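# Put the loose nut back on its empty stud

## Task

A mounting plate sits inside an open box and has four studs; three still carry nuts, but one nut has come off. Return that nut onto its stud. The job counts as done only if all four studs have a nut on them at the end, and things stay that way once the robot lets go.

## Robot and tools

Robot: two arms, left_arm and right_arm, each with a parallel gripper. Calibrated bases in the scene frame: left_arm at (+0.005, +0.340, +0.040) m, right_arm at (-0.034, -0.228, +0.033) m, both rotated only slightly about z. Two fixed cameras sit on a stand behind the arms.

Frame: the scene frame has its origin at table-top height, midway between the nominal bases. +z points up, +x points out over the table, and left_arm is on the +y side. Image left and right do not match arm names. Result positions (end_effector_position, in metres) and quaternions (end_effector_quat_wxyz) are given in this frame. The reported point lies between the finger pads, about 1 cm behind the fingertips. The fingers point along the gripper's +z axis and close along its y axis. Reported poses can be off by a few centimetres, more at long reach.

Row layout: every commanded row has 14 numbers, each in [-1, 1], covering both arms even when only one moves. The first 7 are for left_arm: dx, dy, dz, rx, ry, rz, opening. The last 7 are the same for right_arm. dx, dy, dz, rx, ry, rz are an offset, not a pose. The offset is measured along the scene axes from that arm's current Hand target, and 1.0 means 0.6 m or 180 degrees. rx, ry, rz form one rotation vector, turning about the Hand target's position. If the length of dx, dy, dz exceeds 1.0 it may be shortened. Opening is absolute: +1 is fully open (0.094 m) and -1 is closed. Sending 0 for an opening is a real command, so to leave a gripper unchanged, repeat its current opening. Sending six pose zeros asks an arm to return to its Hand target.

execute_actions(actions, cameras): actions is a list of actions. Each action has up to 15 rows, one per 1/30 s step. If an action has fewer rows, its last row is held for the rest of the 15 steps. Every row in an action is counted from the Hand target at the start of that action. Each new action starts again from the current Hand target, so repeating an offset adds more motion. Images come back only if actions is empty or cameras names them ("all", or names from cam_high, cam_low, cam_left_wrist, cam_right_wrist).

move(target, speed, blend, opening_speed, grip_force, blocking, cameras): drives straight-line paths to the offsets. target is one 14-number row, or a list of up to 15 rows. All rows count from the same starting Hand targets, not from one another. speed is in m/s, from 0.002 to 2.9, default 0.25; turning rate is capped at twice that number in rad/s. Give one speed, or one per target. blend is in metres and rounds corners between listed targets; 0 means stop at each. opening_speed is a rate per second on the -1 to +1 scale, 0.2 or more. grip_force is newtons per finger pad, 10 to 50, given once or per arm. It persists between calls, and lower values close the fingers slowly. blocking=false returns after about 0.5 s while the move continues. A move is capped at 10 s. Paths do not avoid obstacles or the other arm. Faster moves lag more and hit harder. Keep paths away from an arm's own base.

wait(seconds 0 to 10): lets the scene run while commands are held. stop: brakes a running move. zoom_image(camera, region [x0,y0,x1,y1] in pixels, at most 504x504): zooms into the latest full image from that camera. All four images are 896x504. finished_scene: ends the scene for good.

Results: each result gives the state of both arms. "Hand target" is the last commanded pose after clipping, and the next offsets count from it. The gripper often rests a few cm short of it because of friction or weight. The next command asks for the target again, and if a gap remains you can send it as an offset. Orientation commands are clipped to within 40 degrees of the measured orientation. grip_measured uses the opening scale; with nothing held it reads up to about 2.5 mm wide, and on a hard part it reads a few mm narrower than the part. grip_effort_nm is the gripper motor's effort, where negative means closing. Joint torques and joint velocities are shown, with "within noise" meaning at rest. The move line reports how the move ended: done, off_target, moving, held or fault, plus limits such as paced or held. done means the arm is within 10 mm and 2 degrees of its target; it says nothing about contact. MOTOR HOT appears at 75 °C. At 90 °C the arm folds and is disabled.

Joint ranges (rad): waist -2.618 to 3.054, shoulder 0 to 3.142, elbow 0 to 3.142, wrist pitch ±1.571, wrist yaw ±1.571, wrist roll ±2.094.

Avoid: dropping the nut or releasing it while it moves. Avoid any arm-to-arm contact, including grippers, wrist cameras, or fingers closing on the other arm. Avoid hard hits on the box or plate, and pushing hard against an unreachable pose, which heats motors. Do not strain the camera cables. Nothing may fall off or be left off the table. Loose objects may get nudged now and then. To let go, command an opening well above grip_measured. To end a push against something, command the target back past the gripper. Wrist camera images can lag while the arm moves.

Each tool is called after "Call:" as name(argument=value, ...) on one line, values as JSON.

## Session

Call:
execute_actions(actions=[])

Scene clock: 0.00 s.
left_arm: end_effector_position=(+0.3897, +0.3336, +0.1525) grip_measured=+1.000 grip_effort_nm=n/a end_effector_quat_wxyz=(+0.620, +0.005, +0.785, +0.012) | right_arm: end_effector_position=(+0.3644, -0.2576, +0.1571) grip_measured=+1.000 grip_effort_nm=n/a end_effector_quat_wxyz=(+0.622, +0.066, +0.778, -0.052)
Joint positions: left_arm=[-0.055 1.507 0.275 0.997 -0.057 0.013 0.094] | right_arm=[0.019 1.519 0.343 0.952 0.158 0.037 0.094]
Joint velocities: within noise
Joint torques (N m): no reading
Heat: left arm: 32 °C; right arm: 35 °C.
Hand target: left_arm +0.3920, +0.3346, +0.1573; +0.624, +0.003, +0.781, +0.011 | right_arm +0.3688, -0.2569, +0.1717; +0.639, +0.065, +0.765, -0.052
Tool commands: left_gripper/opening=+1.0 right_gripper/opening=+1.0

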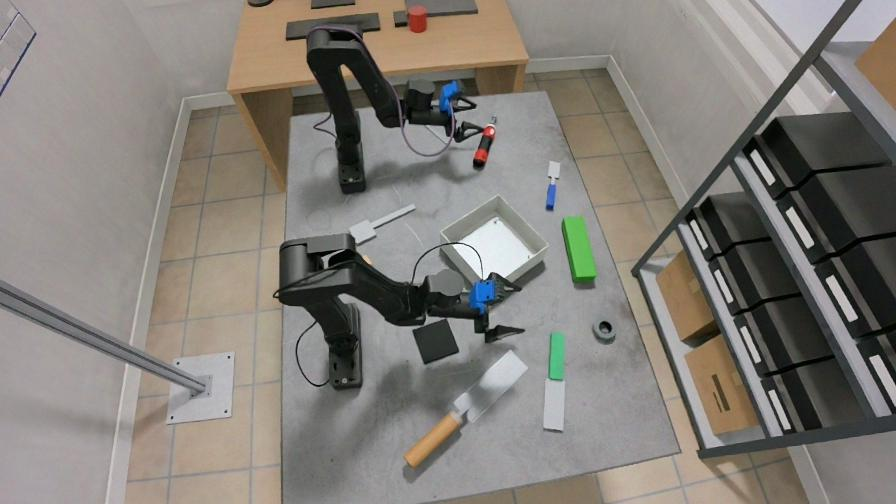

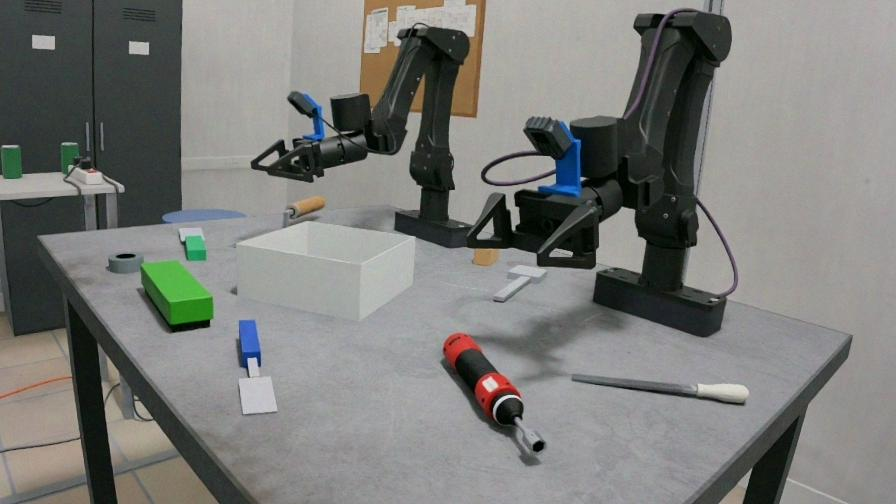

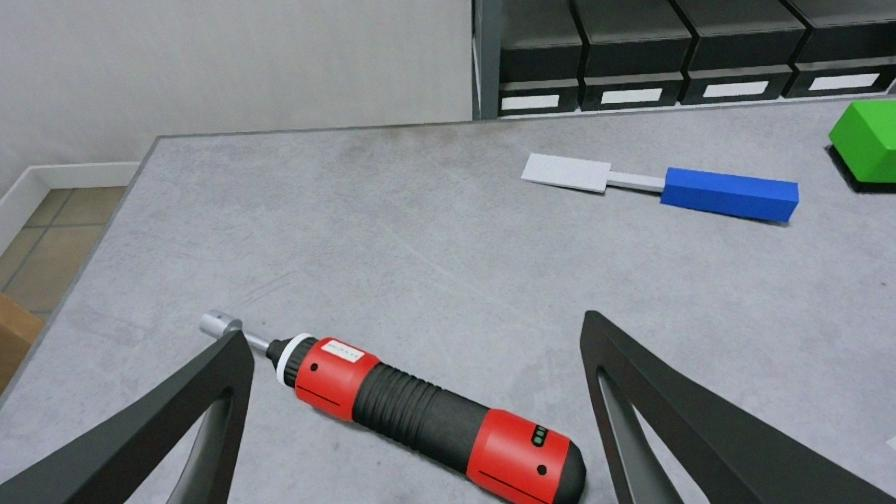

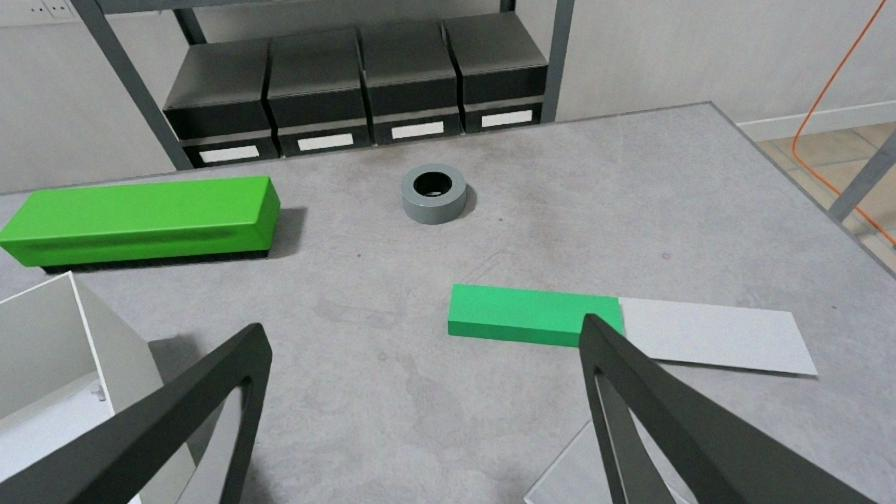

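Call:
zoom_image(camera="cam_high", region=[430, 190, 560, 290])

Call:
zoom_image(camera="cam_low", region=[220, 200, 440, 330])

Scaled by 3.877.

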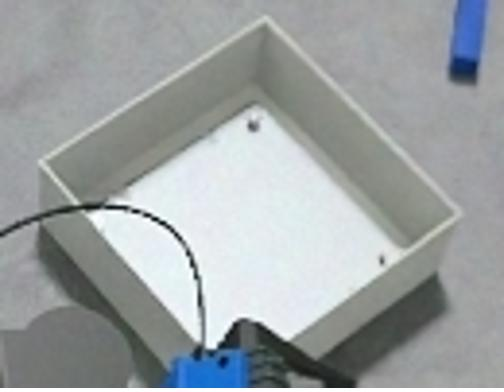

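Scaled by 2.291.

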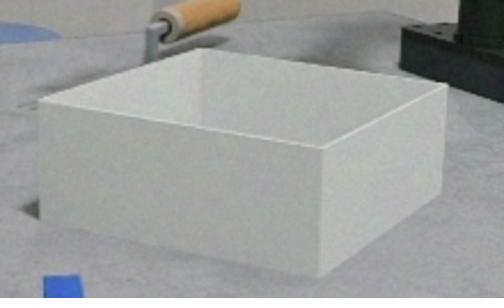

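Call:
move(target=[0,0,0,0,0,0,1,-0.0813,0.3615,0.1305,-0.0398,0.2213,0.2110,1], speed=0.3, cameras=["cam_right_wrist","cam_high"])

Scene clock: 42.97 s.
left_arm: end_effector_position=(+0.3897, +0.3336, +0.1525) grip_measured=+1.000 grip_effort_nm=-0.01 end_effector_quat_wxyz=(+0.620, +0.005, +0.785, +0.012) | right_arm: end_effector_position=(+0.3153, -0.0456, +0.2329) grip_measured=+1.000 grip_effort_nm=0.00 end_effector_quat_wxyz=(+0.317, -0.236, +0.915, +0.081)
Joint positions: left_arm=[-0.055 1.507 0.275 0.997 -0.057 0.013 0.094] | right_arm=[0.495 1.447 1.271 -0.73 -0.02 -0.027 0.094]
Joint torques (N m): left_arm=[0.01 -4.55 5.52 1.95 -0.01 0.01] | right_arm=[0.27 -4.83 10.36 1.09 -0.16 -0.04]
Heat: left arm: 37 °C; right arm: 37 °C.
Hand target: left_arm +0.3920, +0.3346, +0.1573; +0.624, +0.003, +0.781, +0.011 | right_arm +0.3200, -0.0400, +0.2500; +0.330, -0.242, +0.908, +0.089
Off the commanded pose: left_arm 0.005 m, 1 deg | right_arm 0.019 m, 2 deg.
move: off_target (right_arm)
camera_calibration:
cam_right_wrist: T_world_to_cam=[[0.452309, -0.891741, -0.0146454, -0.183846], [-0.891844, -0.452136, -0.0136778, 0.292784], [0.00557531, 0.019248, -0.999799, 0.35682], [0, 0, 0, 1]] pos_world=[0.342283, -0.0384327, 0.35806]
Images, in order (width x height): cam_high 896x504, cam_right_wrist 896x504.

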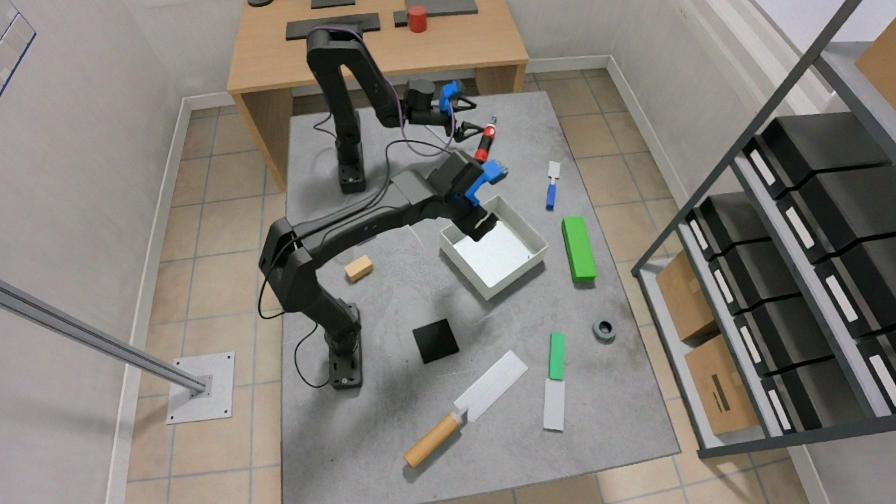

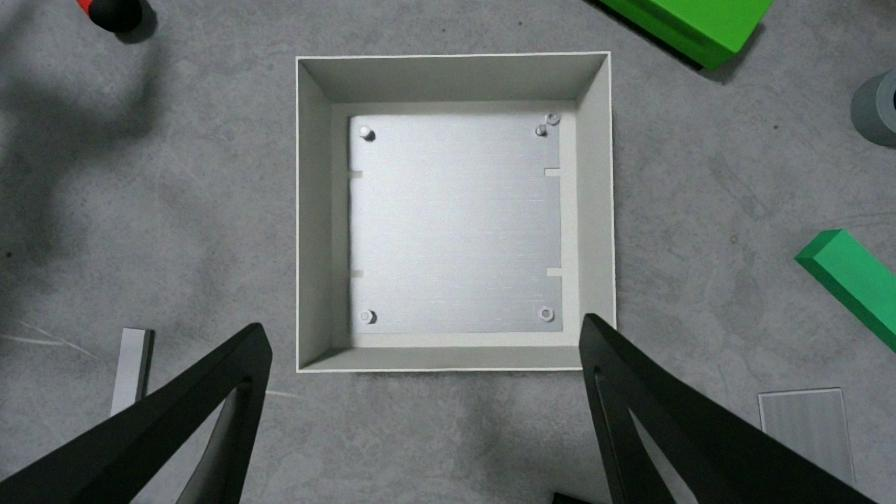

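Excellent view.

Call:
zoom_image(camera="cam_right_wrist", region=[500, 90, 620, 200])

Call:
zoom_image(camera="cam_right_wrist", region=[330, 100, 600, 350])

Scaled by 4.200.

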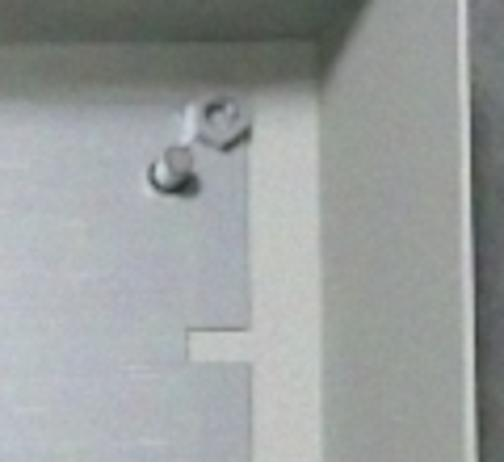

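Scaled by 1.867.

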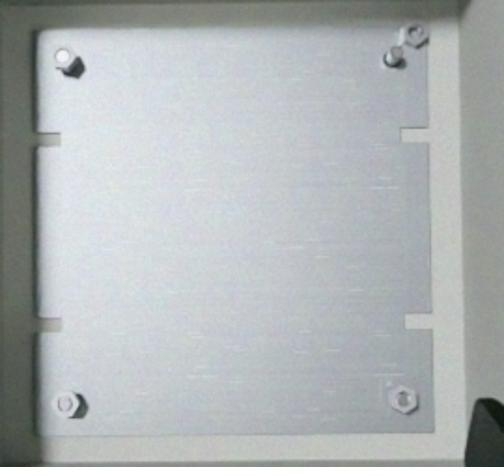

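Call:
execute_actions(actions=[], cameras=["cam_low","cam_high","cam_right_wrist"])

Call:
zoom_image(camera="cam_low", region=[440, 100, 660, 290])

Call:
zoom_image(camera="cam_low", region=[230, 120, 430, 330])

Scene clock: 103.90 s.
left_arm: end_effector_position=(+0.3897, +0.3336, +0.1525) grip_measured=+1.000 grip_effort_nm=0.00 end_effector_quat_wxyz=(+0.620, +0.005, +0.785, +0.012) | right_arm: end_effector_position=(+0.3153, -0.0456, +0.2329) grip_measured=+1.000 grip_effort_nm=0.00 end_effector_quat_wxyz=(+0.317, -0.236, +0.915, +0.081)
Joint positions: left_arm=[-0.055 1.507 0.275 0.997 -0.057 0.013 0.094] | right_arm=[0.495 1.447 1.271 -0.73 -0.02 -0.027 0.094]
Joint velocities: within noise
Joint torques (N m): left_arm=[-0.01 -4.56 5.52 1.95 0 0.02] | right_arm=[0.34 -4.83 10.33 1.11 -0.16 -0.05]
Heat: left arm: 39 °C; right arm: 39 °C.
Hand target: left_arm +0.3920, +0.3346, +0.1573; +0.624, +0.003, +0.781, +0.011 | right_arm +0.3200, -0.0400, +0.2500; +0.330, -0.242, +0.908, +0.089
Tool commands: left_gripper/opening=+1.0 right_gripper/opening=+1.0
Off the commanded pose: left_arm 0.005 m, 1 deg | right_arm 0.019 m, 2 deg.
camera_calibration:
cam_right_wrist: T_world_to_cam=[[0.452309, -0.891741, -0.0146454, -0.183846], [-0.891844, -0.452136, -0.0136778, 0.292784], [0.00557531, 0.019248, -0.999799, 0.35682], [0, 0, 0, 1]] pos_world=[0.342283, -0.0384327, 0.35806]
Images, in order (width x height): cam_high 896x504, cam_low 896x504, cam_right_wrist 896x504.

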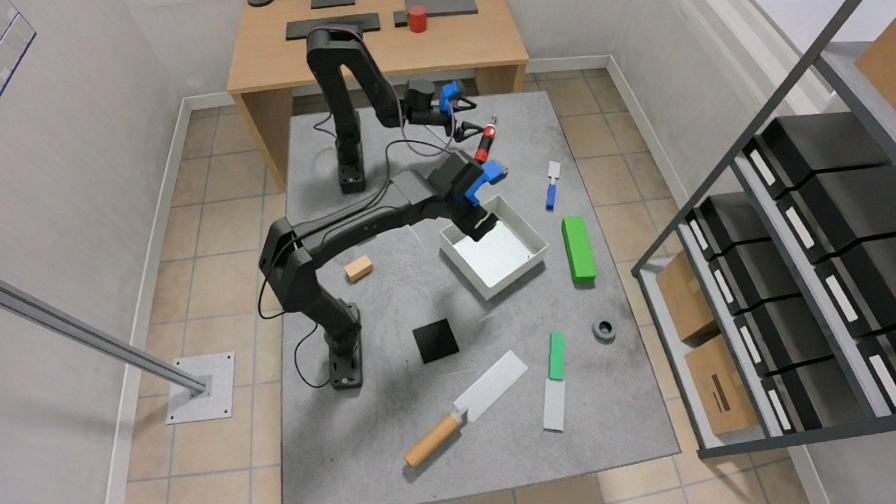

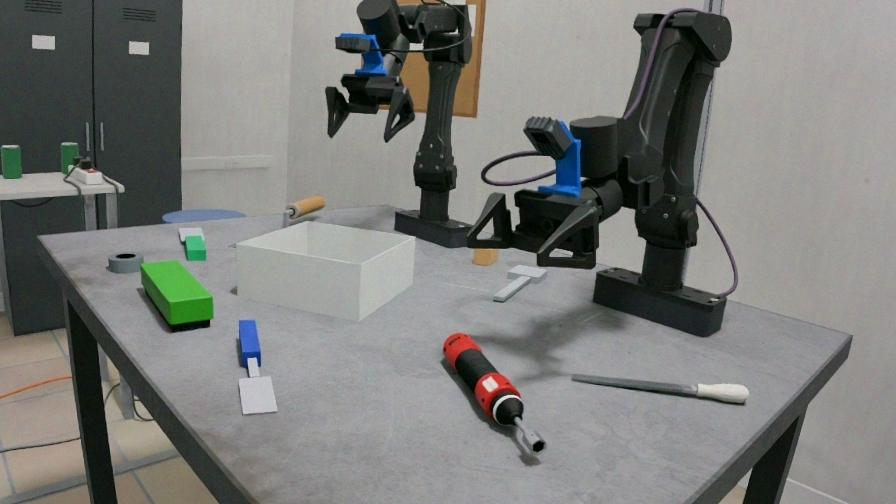

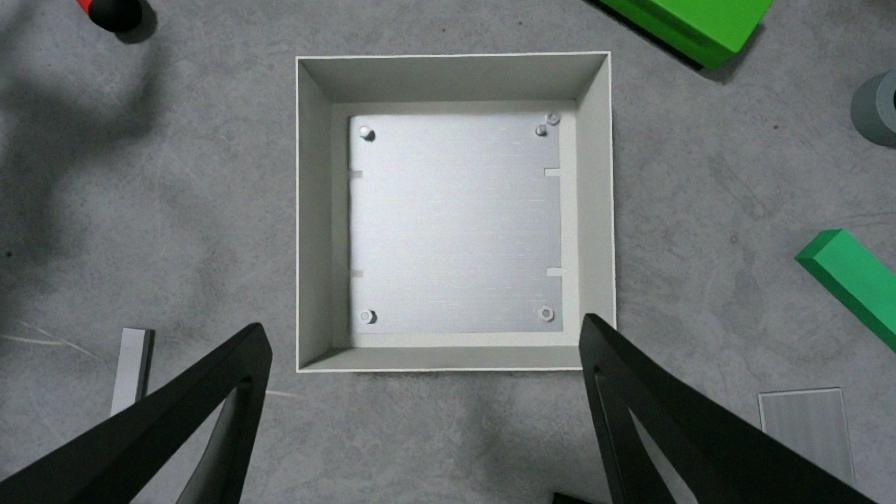

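Scaled by 2.291.

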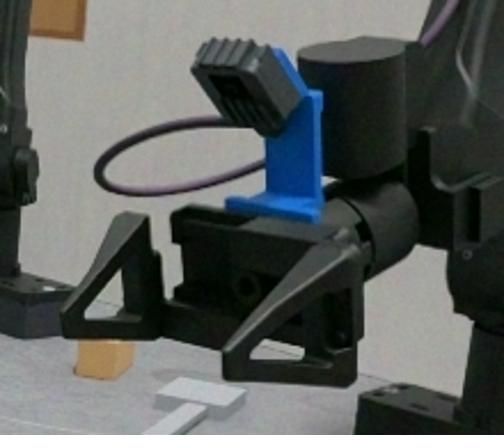

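Scaled by 2.400.

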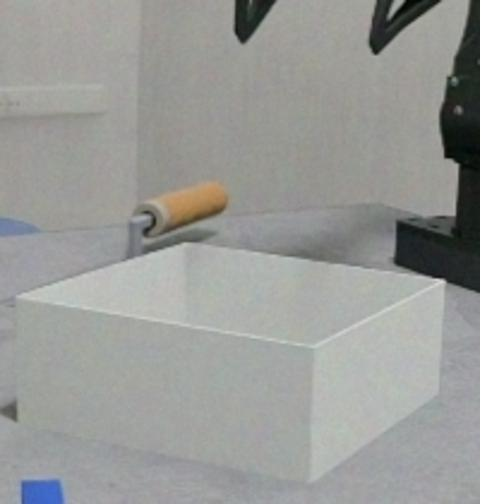

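Call:
zoom_image(camera="cam_right_wrist", region=[130, 290, 360, 504])

Call:
zoom_image(camera="cam_low", region=[310, 10, 430, 150])

Scaled by 2.191.

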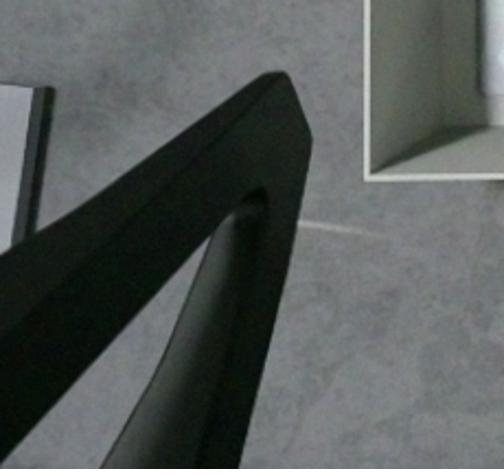

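Scaled by 3.600.

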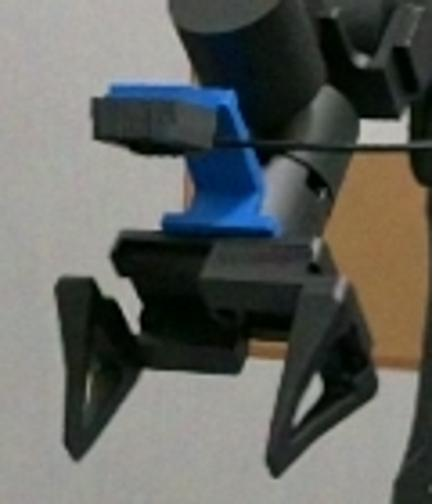

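Call:
move(target=[0,0,0,0,0,0,1,0.265,-0.025,-0.1833,-0.0065,0.0568,-0.2605,-0.4], speed=0.2, cameras=["cam_right_wrist","cam_high","cam_low"])

Scene clock: 163.30 s.
left_arm: end_effector_position=(+0.3897, +0.3336, +0.1525) grip_measured=+1.000 grip_effort_nm=0.00 end_effector_quat_wxyz=(+0.620, +0.005, +0.785, +0.012) | right_arm: end_effector_position=(+0.4687, -0.0492, +0.1304) grip_measured=-0.398 grip_effort_nm=-0.08 end_effector_quat_wxyz=(+0.241, +0.135, +0.961, -0.030)
Joint positions: left_arm=[-0.055 1.507 0.275 0.997 -0.057 0.013 0.094] | right_arm=[0.469 2.257 2.011 -0.938 0.311 0.663 0.028]
Joint torques (N m): left_arm=[-0.01 -4.55 5.53 1.95 -0.01 0] | right_arm=[-0.49 -10.41 9.81 0.73 0.33 0.07]
Heat: left arm: 40 °C; right arm: 40 °C.
Hand target: left_arm +0.3920, +0.3346, +0.1573; +0.624, +0.003, +0.781, +0.011 | right_arm +0.4790, -0.0550, +0.1401; +0.256, +0.145, +0.955, -0.038
Off the commanded pose: left_arm 0.005 m, 1 deg | right_arm 0.015 m, 2 deg.
move: off_target (right_arm)
camera_calibration:
cam_right_wrist: T_world_to_cam=[[-0.309847, -0.950621, -0.0177438, 0.0967837], [-0.939341, 0.303177, 0.160379, 0.463327], [-0.147081, 0.0663605, -0.986896, 0.325758], [0, 0, 0, 1]] pos_world=[0.513123, -0.0700827, 0.248898]
Images, in order (width x height): cam_high 896x504, cam_low 896x504, cam_right_wrist 896x504.

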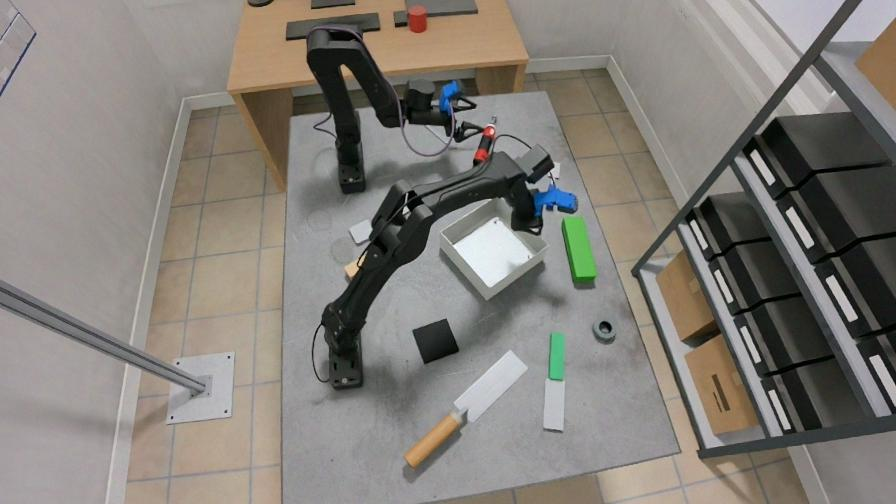

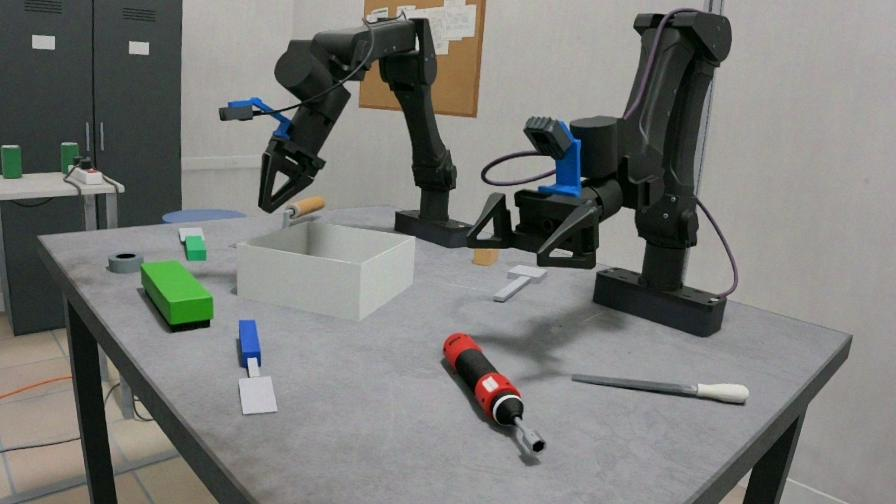

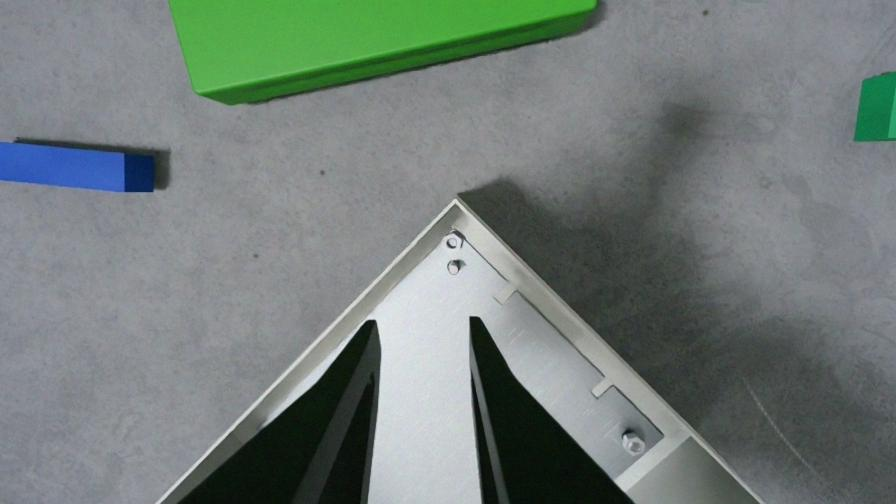

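Call:
zoom_image(camera="cam_right_wrist", region=[390, 180, 530, 340])

Call:
zoom_image(camera="cam_low", region=[210, 80, 420, 320])

Scaled by 3.150.

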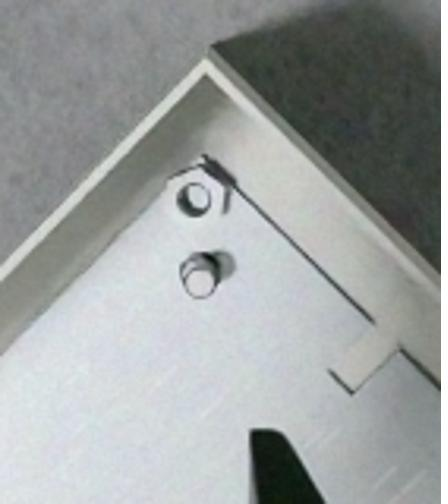

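Scaled by 2.100.

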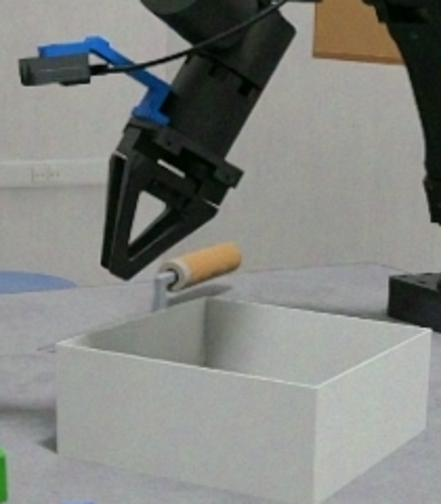

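Call:
move(target=[0,0,0,0,0,0,1,0.0135,-0.0147,-0.1257,-0.0268,-0.0906,0.0055,-0.6], speed=0.1, cameras=["cam_right_wrist","cam_low"])

Call:
zoom_image(camera="cam_right_wrist", region=[330, 180, 550, 400])

Call:
zoom_image(camera="cam_low", region=[210, 80, 420, 320])

Scene clock: 279.43 s.
left_arm: end_effector_position=(+0.3897, +0.3336, +0.1525) grip_measured=+1.000 grip_effort_nm=-0.01 end_effector_quat_wxyz=(+0.620, +0.005, +0.785, +0.012) | right_arm: end_effector_position=(+0.4791, -0.0633, +0.0364) grip_measured=-0.599 grip_effort_nm=-0.08 end_effector_quat_wxyz=(+0.361, +0.122, +0.922, -0.059)
Joint positions: left_arm=[-0.055 1.507 0.275 0.997 -0.057 0.013 0.094] | right_arm=[0.492 2.257 1.478 -0.199 0.489 0.578 0.019]
Joint torques (N m): left_arm=[0.03 -4.55 5.53 1.95 0 0.01] | right_arm=[0.44 -14.98 5.18 1.41 0.41 -0.02]
Heat: left arm: 43 °C; right arm: 40 °C.
Hand target: left_arm +0.3920, +0.3346, +0.1573; +0.624, +0.003, +0.781, +0.011 | right_arm +0.4871, -0.0638, +0.0646; +0.395, +0.129, +0.908, -0.054
Off the commanded pose: left_arm 0.005 m, 1 deg | right_arm 0.029 m, 4 deg.
move: off_target (right_arm)
camera_calibration:
cam_right_wrist: T_world_to_cam=[[-0.300357, -0.953825, 0.00178989, 0.0794323], [-0.949283, 0.298743, -0.0980512, 0.506314], [0.092989, -0.0311495, -0.99518, 0.114591], [0, 0, 0, 1]] pos_world=[0.493838, -0.0719238, 0.163542]
Images, in order (width x height): cam_low 896x504, cam_right_wrist 896x504.

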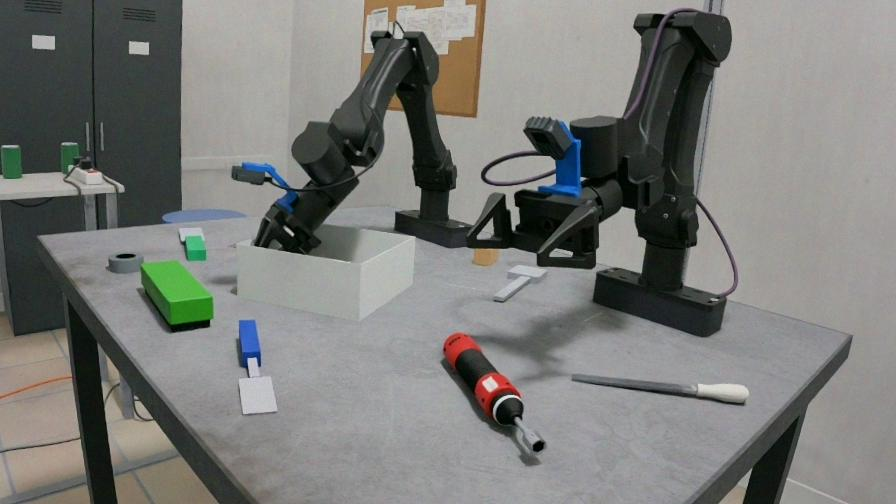

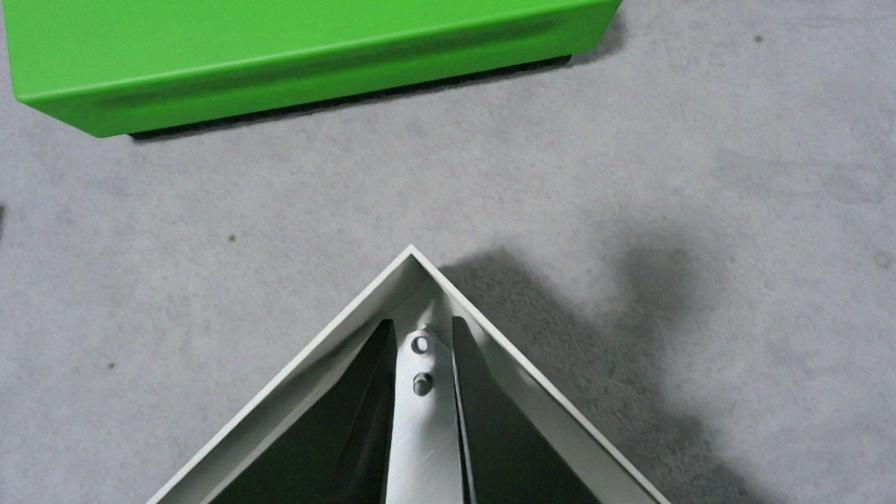

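Scaled by 2.291.

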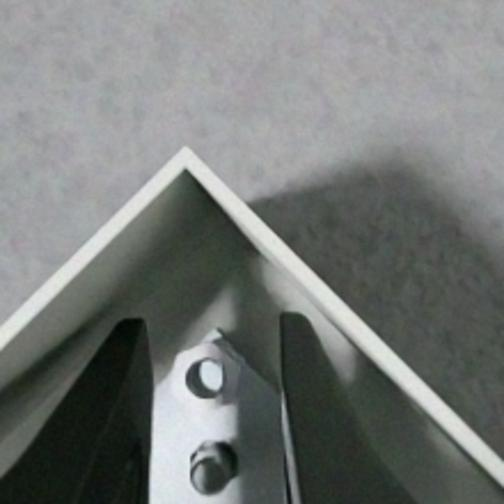

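Scaled by 2.100.

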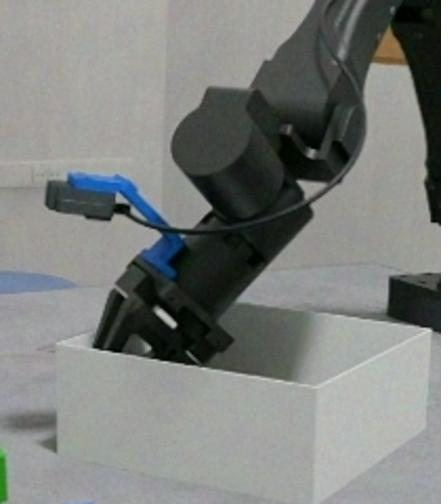

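Call:
zoom_image(camera="cam_right_wrist", region=[380, 300, 480, 410])

Scaled by 4.582.

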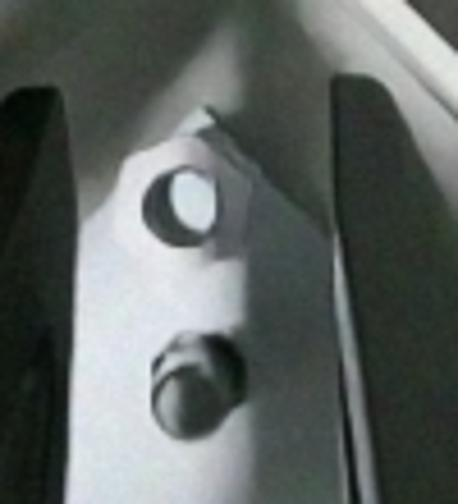

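Call:
move(target=[0,0,0,0,0,0,1,-0.0025,0.0053,-0.025,0,0,0,-0.6], speed=0.05, cameras=["cam_right_wrist"])

Call:
zoom_image(camera="cam_right_wrist", region=[370, 290, 490, 410])

Scene clock: 315.80 s.
left_arm: end_effector_position=(+0.3897, +0.3336, +0.1525) grip_measured=+1.000 grip_effort_nm=-0.01 end_effector_quat_wxyz=(+0.620, +0.005, +0.785, +0.012) | right_arm: end_effector_position=(+0.4816, -0.0622, +0.0370) grip_measured=-0.599 grip_effort_nm=-0.08 end_effector_quat_wxyz=(+0.373, +0.125, +0.918, -0.054)
Joint positions: left_arm=[-0.055 1.507 0.275 0.997 -0.057 0.013 0.094] | right_arm=[0.493 2.257 1.463 -0.157 0.495 0.578 0.019]
Joint torques (N m): left_arm=[0.01 -4.53 5.53 1.95 0 0.01] | right_arm=[0.61 -12.52 5.09 1.45 0.4 0.04]
Heat: left arm: 43 °C; right arm: 37 °C.
Hand target: left_arm +0.3920, +0.3346, +0.1573; +0.624, +0.003, +0.781, +0.011 | right_arm +0.4856, -0.0606, +0.0496; +0.395, +0.129, +0.908, -0.054
Off the commanded pose: left_arm 0.005 m, 1 deg | right_arm 0.013 m, 3 deg.
move: off_target (right_arm)
camera_calibration:
cam_right_wrist: T_world_to_cam=[[-0.302102, -0.953189, -0.0128351, 0.0826289], [-0.945904, 0.30141, -0.120077, 0.507812], [0.118325, -0.0241348, -0.992682, 0.103115], [0, 0, 0, 1]] pos_world=[0.493102, -0.0718099, 0.164398]
Images, in order (width x height): cam_right_wrist 896x504.

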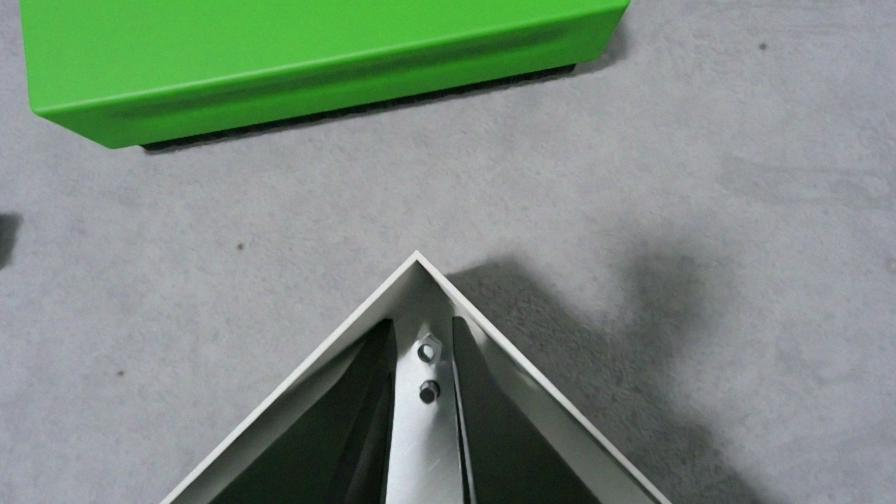

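Scaled by 4.200.

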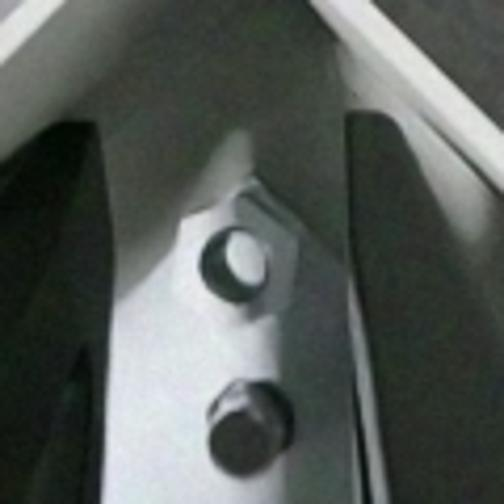

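Call:
move(target=[0,0,0,0,0,0,1,-0.0077,0.0035,-0.025,0,0,0,-0.6], speed=0.05, cameras=["cam_right_wrist"])

Call:
zoom_image(camera="cam_right_wrist", region=[370, 290, 490, 410])

Scene clock: 336.00 s.
left_arm: end_effector_position=(+0.3897, +0.3336, +0.1525) grip_measured=+1.000 grip_effort_nm=0.00 end_effector_quat_wxyz=(+0.620, +0.005, +0.785, +0.012) | right_arm: end_effector_position=(+0.4782, -0.0556, +0.0329) grip_measured=-0.599 grip_effort_nm=-0.08 end_effector_quat_wxyz=(+0.381, +0.122, +0.915, -0.048)
Joint positions: left_arm=[-0.055 1.507 0.275 0.997 -0.057 0.013 0.094] | right_arm=[0.509 2.257 1.431 -0.107 0.5 0.582 0.019]
Joint torques (N m): left_arm=[0.02 -4.56 5.55 1.95 -0.01 0.01] | right_arm=[0.54 -10.88 5 1.45 0.41 0.07]
Heat: left arm: 44 °C; right arm: 37 °C.
Hand target: left_arm +0.3920, +0.3346, +0.1573; +0.624, +0.003, +0.781, +0.011 | right_arm +0.4810, -0.0585, +0.0346; +0.395, +0.129, +0.908, -0.054
Off the commanded pose: left_arm 0.005 m, 1 deg | right_arm 0.004 m, 2 deg.
move: done
camera_calibration:
cam_right_wrist: T_world_to_cam=[[-0.291777, -0.956153, -0.0252409, 0.0831917], [-0.94662, 0.292447, -0.135595, 0.502463], [0.137032, -0.01567, -0.990443, 0.0910814], [0, 0, 0, 1]] pos_world=[0.487434, -0.0659727, 0.160442]
Images, in order (width x height): cam_right_wrist 896x504.

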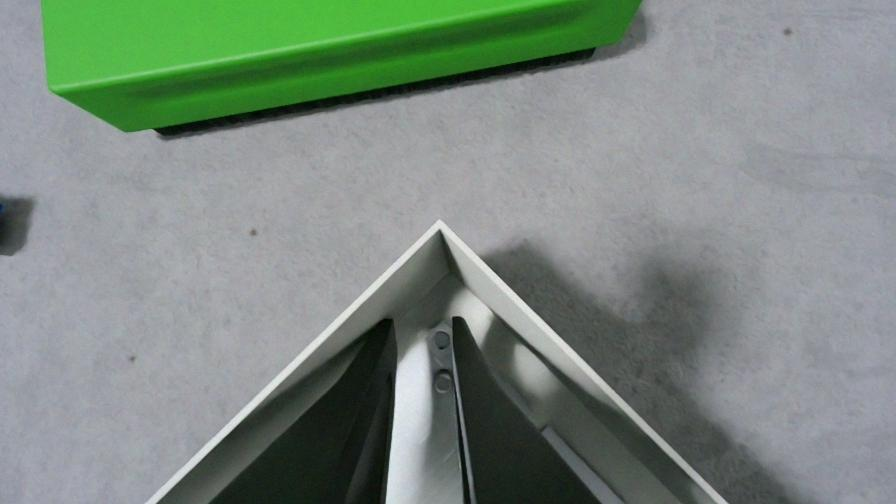

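Scaled by 4.200.

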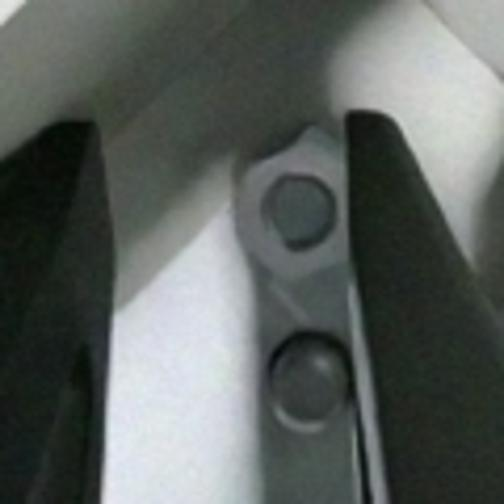

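Call:
move(target=[0,0,0,0,0,0,1,-0.002,-0.0072,-0.02,0,0,0,-0.6], speed=0.05, cameras=["cam_right_wrist"])

Call:
zoom_image(camera="cam_right_wrist", region=[370, 290, 490, 410])

Scene clock: 350.63 s.
left_arm: end_effector_position=(+0.3897, +0.3336, +0.1525) grip_measured=+1.000 grip_effort_nm=0.00 end_effector_quat_wxyz=(+0.620, +0.005, +0.785, +0.012) | right_arm: end_effector_position=(+0.4775, -0.0559, +0.0294) grip_measured=-0.599 grip_effort_nm=-0.08 end_effector_quat_wxyz=(+0.388, +0.125, +0.912, -0.043)
Joint positions: left_arm=[-0.055 1.507 0.275 0.997 -0.057 0.013 0.094] | right_arm=[0.509 2.257 1.402 -0.059 0.5 0.583 0.019]
Joint velocities: left_arm=[-0.002 -0.051 -0.007 -0.081 -0.007 -0.037 0] | right_arm=[within noise]
Joint torques (N m): left_arm=[0.01 -4.55 5.55 1.95 -0.01 0.01] | right_arm=[-0.1 -9.58 4.98 1.51 0.34 0]
Heat: left arm: 44 °C; right arm: 37 °C.
Hand target: left_arm +0.3920, +0.3346, +0.1573; +0.624, +0.003, +0.781, +0.011 | right_arm +0.4798, -0.0629, +0.0226; +0.395, +0.129, +0.908, -0.054
Off the commanded pose: left_arm 0.005 m, 1 deg | right_arm 0.010 m, 2 deg.
move: done
camera_calibration:
cam_right_wrist: T_world_to_cam=[[-0.292236, -0.955541, -0.0392347, 0.0832457], [-0.943954, 0.29479, -0.148493, 0.50072], [0.153457, -0.00635913, -0.988135, 0.0802192], [0, 0, 0, 1]] pos_world=[0.484674, -0.0675524, 0.156887]
Images, in order (width x height): cam_right_wrist 896x504.

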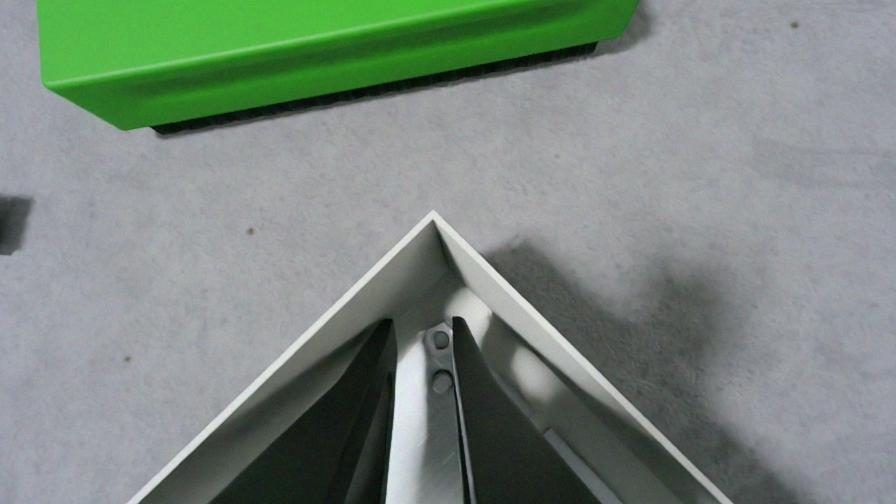

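Scaled by 4.200.

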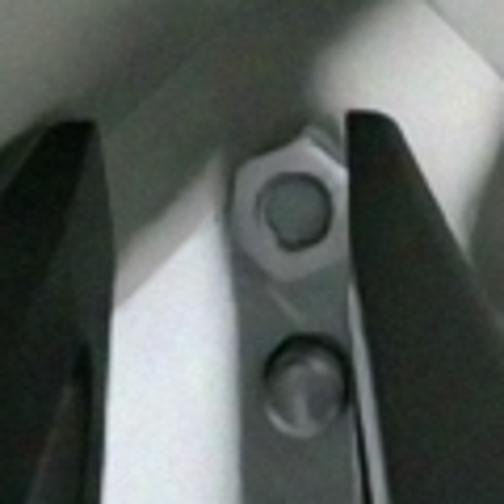

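Call:
move(target=[0,0,0,0,0,0,1,0,0,-0.0233,0,0,0,-0.5], speed=0.05, cameras=["cam_right_wrist"])

Call:
zoom_image(camera="cam_right_wrist", region=[370, 290, 490, 410])

Scene clock: 370.17 s.
left_arm: end_effector_position=(+0.3897, +0.3336, +0.1525) grip_measured=+1.000 grip_effort_nm=0.00 end_effector_quat_wxyz=(+0.620, +0.005, +0.785, +0.012) | right_arm: end_effector_position=(+0.4772, -0.0585, +0.0120) grip_measured=-0.502 grip_effort_nm=0.07 end_effector_quat_wxyz=(+0.386, +0.126, +0.913, -0.047)
Joint positions: left_arm=[-0.055 1.507 0.275 0.997 -0.057 0.013 0.094] | right_arm=[0.505 2.295 1.391 -0.018 0.503 0.583 0.023]
Joint torques (N m): left_arm=[0.02 -4.56 5.56 1.95 -0.01 0.02] | right_arm=[-0.09 -10.03 4.94 1.48 0.33 0]
Heat: left arm: 44 °C; right arm: 37 °C.
Hand target: left_arm +0.3920, +0.3346, +0.1573; +0.624, +0.003, +0.781, +0.011 | right_arm +0.4798, -0.0629, +0.0087; +0.395, +0.129, +0.908, -0.054
Off the commanded pose: left_arm 0.005 m, 1 deg | right_arm 0.006 m, 2 deg.
move: done
camera_calibration:
cam_right_wrist: T_world_to_cam=[[-0.297175, -0.954283, -0.0321165, 0.0823036], [-0.943315, 0.298634, -0.144826, 0.498438], [0.147796, -0.0127427, -0.988936, 0.0654629], [0, 0, 0, 1]] pos_world=[0.484967, -0.0694754, 0.139569]
Images, in order (width x height): cam_right_wrist 896x504.

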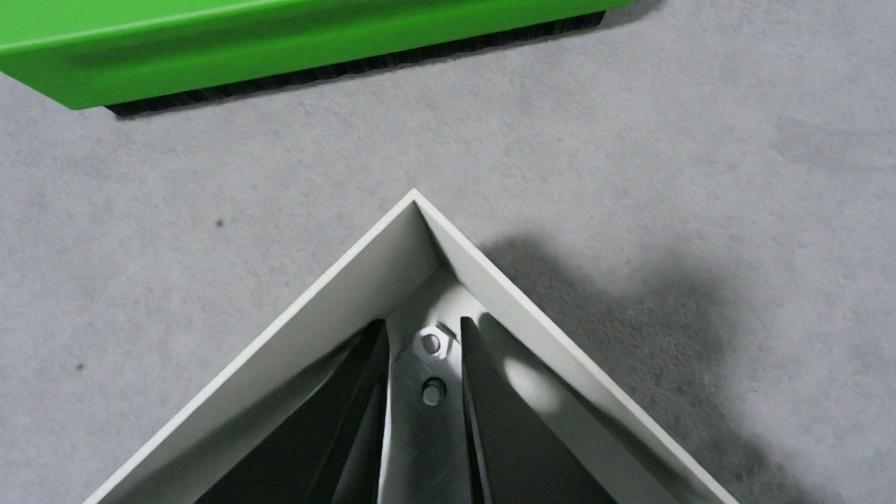

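Scaled by 4.200.

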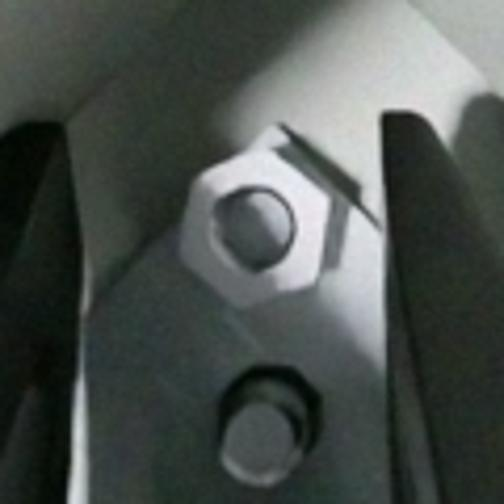

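Call:
move(target=[0,0,0,0,0,0,1,0,-0.002,-0.007,0,0,0,-0.5], speed=0.03, cameras=["cam_right_wrist"])

Call:
zoom_image(camera="cam_right_wrist", region=[370, 290, 490, 410])

Scene clock: 382.53 s.
left_arm: end_effector_position=(+0.3897, +0.3336, +0.1525) grip_measured=+1.000 grip_effort_nm=-0.01 end_effector_quat_wxyz=(+0.620, +0.005, +0.785, +0.012) | right_arm: end_effector_position=(+0.4777, -0.0592, +0.0098) grip_measured=-0.502 grip_effort_nm=0.07 end_effector_quat_wxyz=(+0.386, +0.127, +0.913, -0.047)
Joint positions: left_arm=[-0.055 1.507 0.275 0.997 -0.057 0.013 0.094] | right_arm=[0.504 2.301 1.391 -0.012 0.503 0.583 0.023]
Joint torques (N m): left_arm=[0.03 -4.56 5.53 1.95 0.01 0.02] | right_arm=[-0.27 -9.95 4.49 1.56 0.31 -0.02]
Heat: left arm: 44 °C; right arm: 37 °C.
Hand target: left_arm +0.3920, +0.3346, +0.1573; +0.624, +0.003, +0.781, +0.011 | right_arm +0.4798, -0.0641, +0.0045; +0.395, +0.129, +0.908, -0.054
Off the commanded pose: left_arm 0.005 m, 1 deg | right_arm 0.008 m, 2 deg.
move: done
camera_calibration:
cam_right_wrist: T_world_to_cam=[[-0.298581, -0.953844, -0.032119, 0.0825168], [-0.942884, 0.300025, -0.144757, 0.498637], [0.147712, -0.0129371, -0.988946, 0.063135], [0, 0, 0, 1]] pos_world=[0.485469, -0.0700783, 0.137268]
Images, in order (width x height): cam_right_wrist 896x504.

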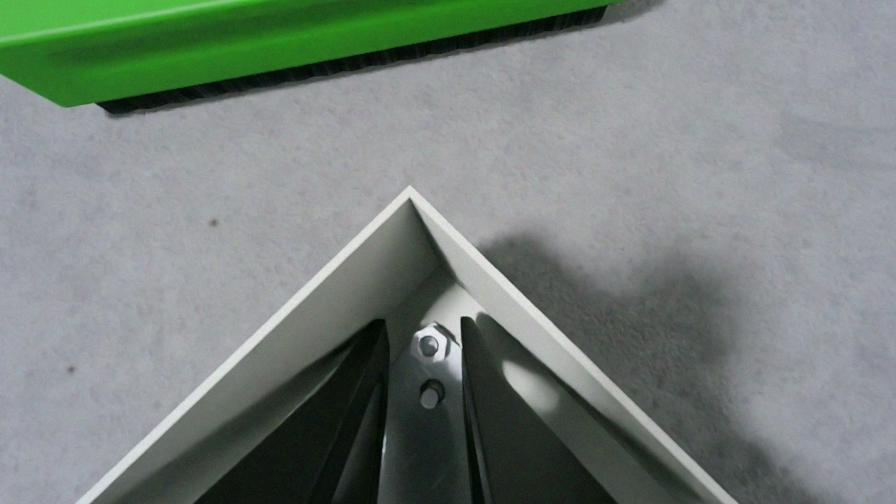

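Scaled by 4.200.

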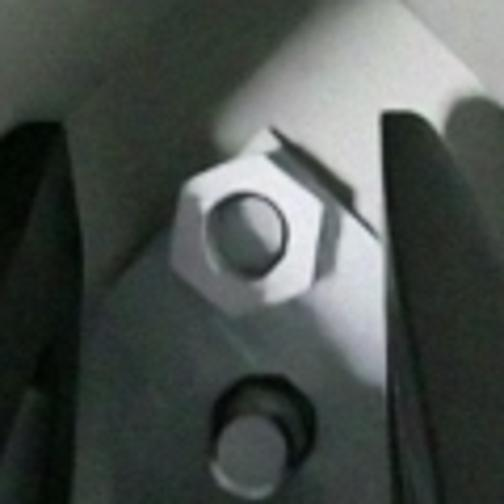

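Call:
move(target=[0,0,0,0,0,0,1,-0.001,-0.002,-0.0067,0,0,0,-0.5], speed=0.03, cameras=["cam_right_wrist"])

Call:
zoom_image(camera="cam_right_wrist", region=[370, 290, 490, 410])

Scene clock: 392.13 s.
left_arm: end_effector_position=(+0.3897, +0.3336, +0.1525) grip_measured=+1.000 grip_effort_nm=-0.01 end_effector_quat_wxyz=(+0.620, +0.005, +0.785, +0.012) | right_arm: end_effector_position=(+0.4782, -0.0608, +0.0063) grip_measured=-0.501 grip_effort_nm=0.07 end_effector_quat_wxyz=(+0.389, +0.128, +0.911, -0.046)
Joint positions: left_arm=[-0.055 1.507 0.275 0.997 -0.057 0.013 0.094] | right_arm=[0.501 2.308 1.379 0.016 0.503 0.582 0.023]
Joint torques (N m): left_arm=[-0.01 -4.55 5.55 1.95 -0.01 0.01] | right_arm=[-0.53 -9.89 4.78 1.45 0.27 -0.02]
Heat: left arm: 44 °C; right arm: 36 °C.
Hand target: left_arm +0.3920, +0.3346, +0.1573; +0.624, +0.003, +0.781, +0.011 | right_arm +0.4792, -0.0653, +0.0004; +0.395, +0.129, +0.908, -0.054
Off the commanded pose: left_arm 0.005 m, 1 deg | right_arm 0.007 m, 1 deg.
move: done
camera_calibration:
cam_right_wrist: T_world_to_cam=[[-0.30023, -0.953129, -0.0375043, 0.0818079], [-0.9411, 0.302394, -0.151293, 0.498411], [0.155542, -0.0101273, -0.987777, 0.0560997], [0, 0, 0, 1]] pos_world=[0.48489, -0.072175, 0.133888]
Images, in order (width x height): cam_right_wrist 896x504.

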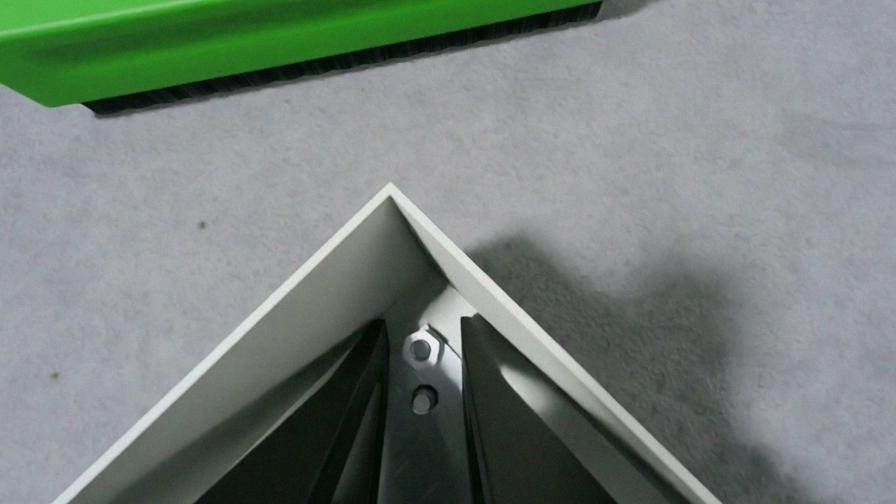

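Scaled by 4.200.

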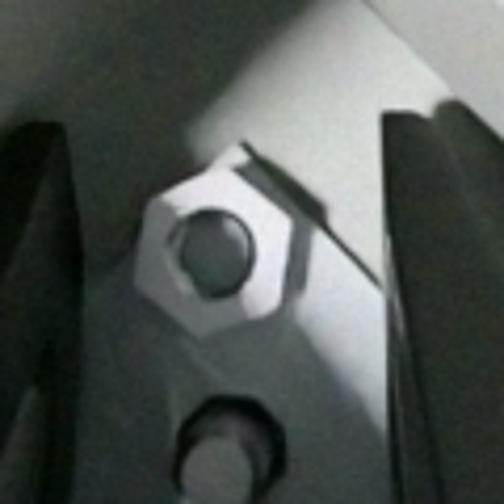

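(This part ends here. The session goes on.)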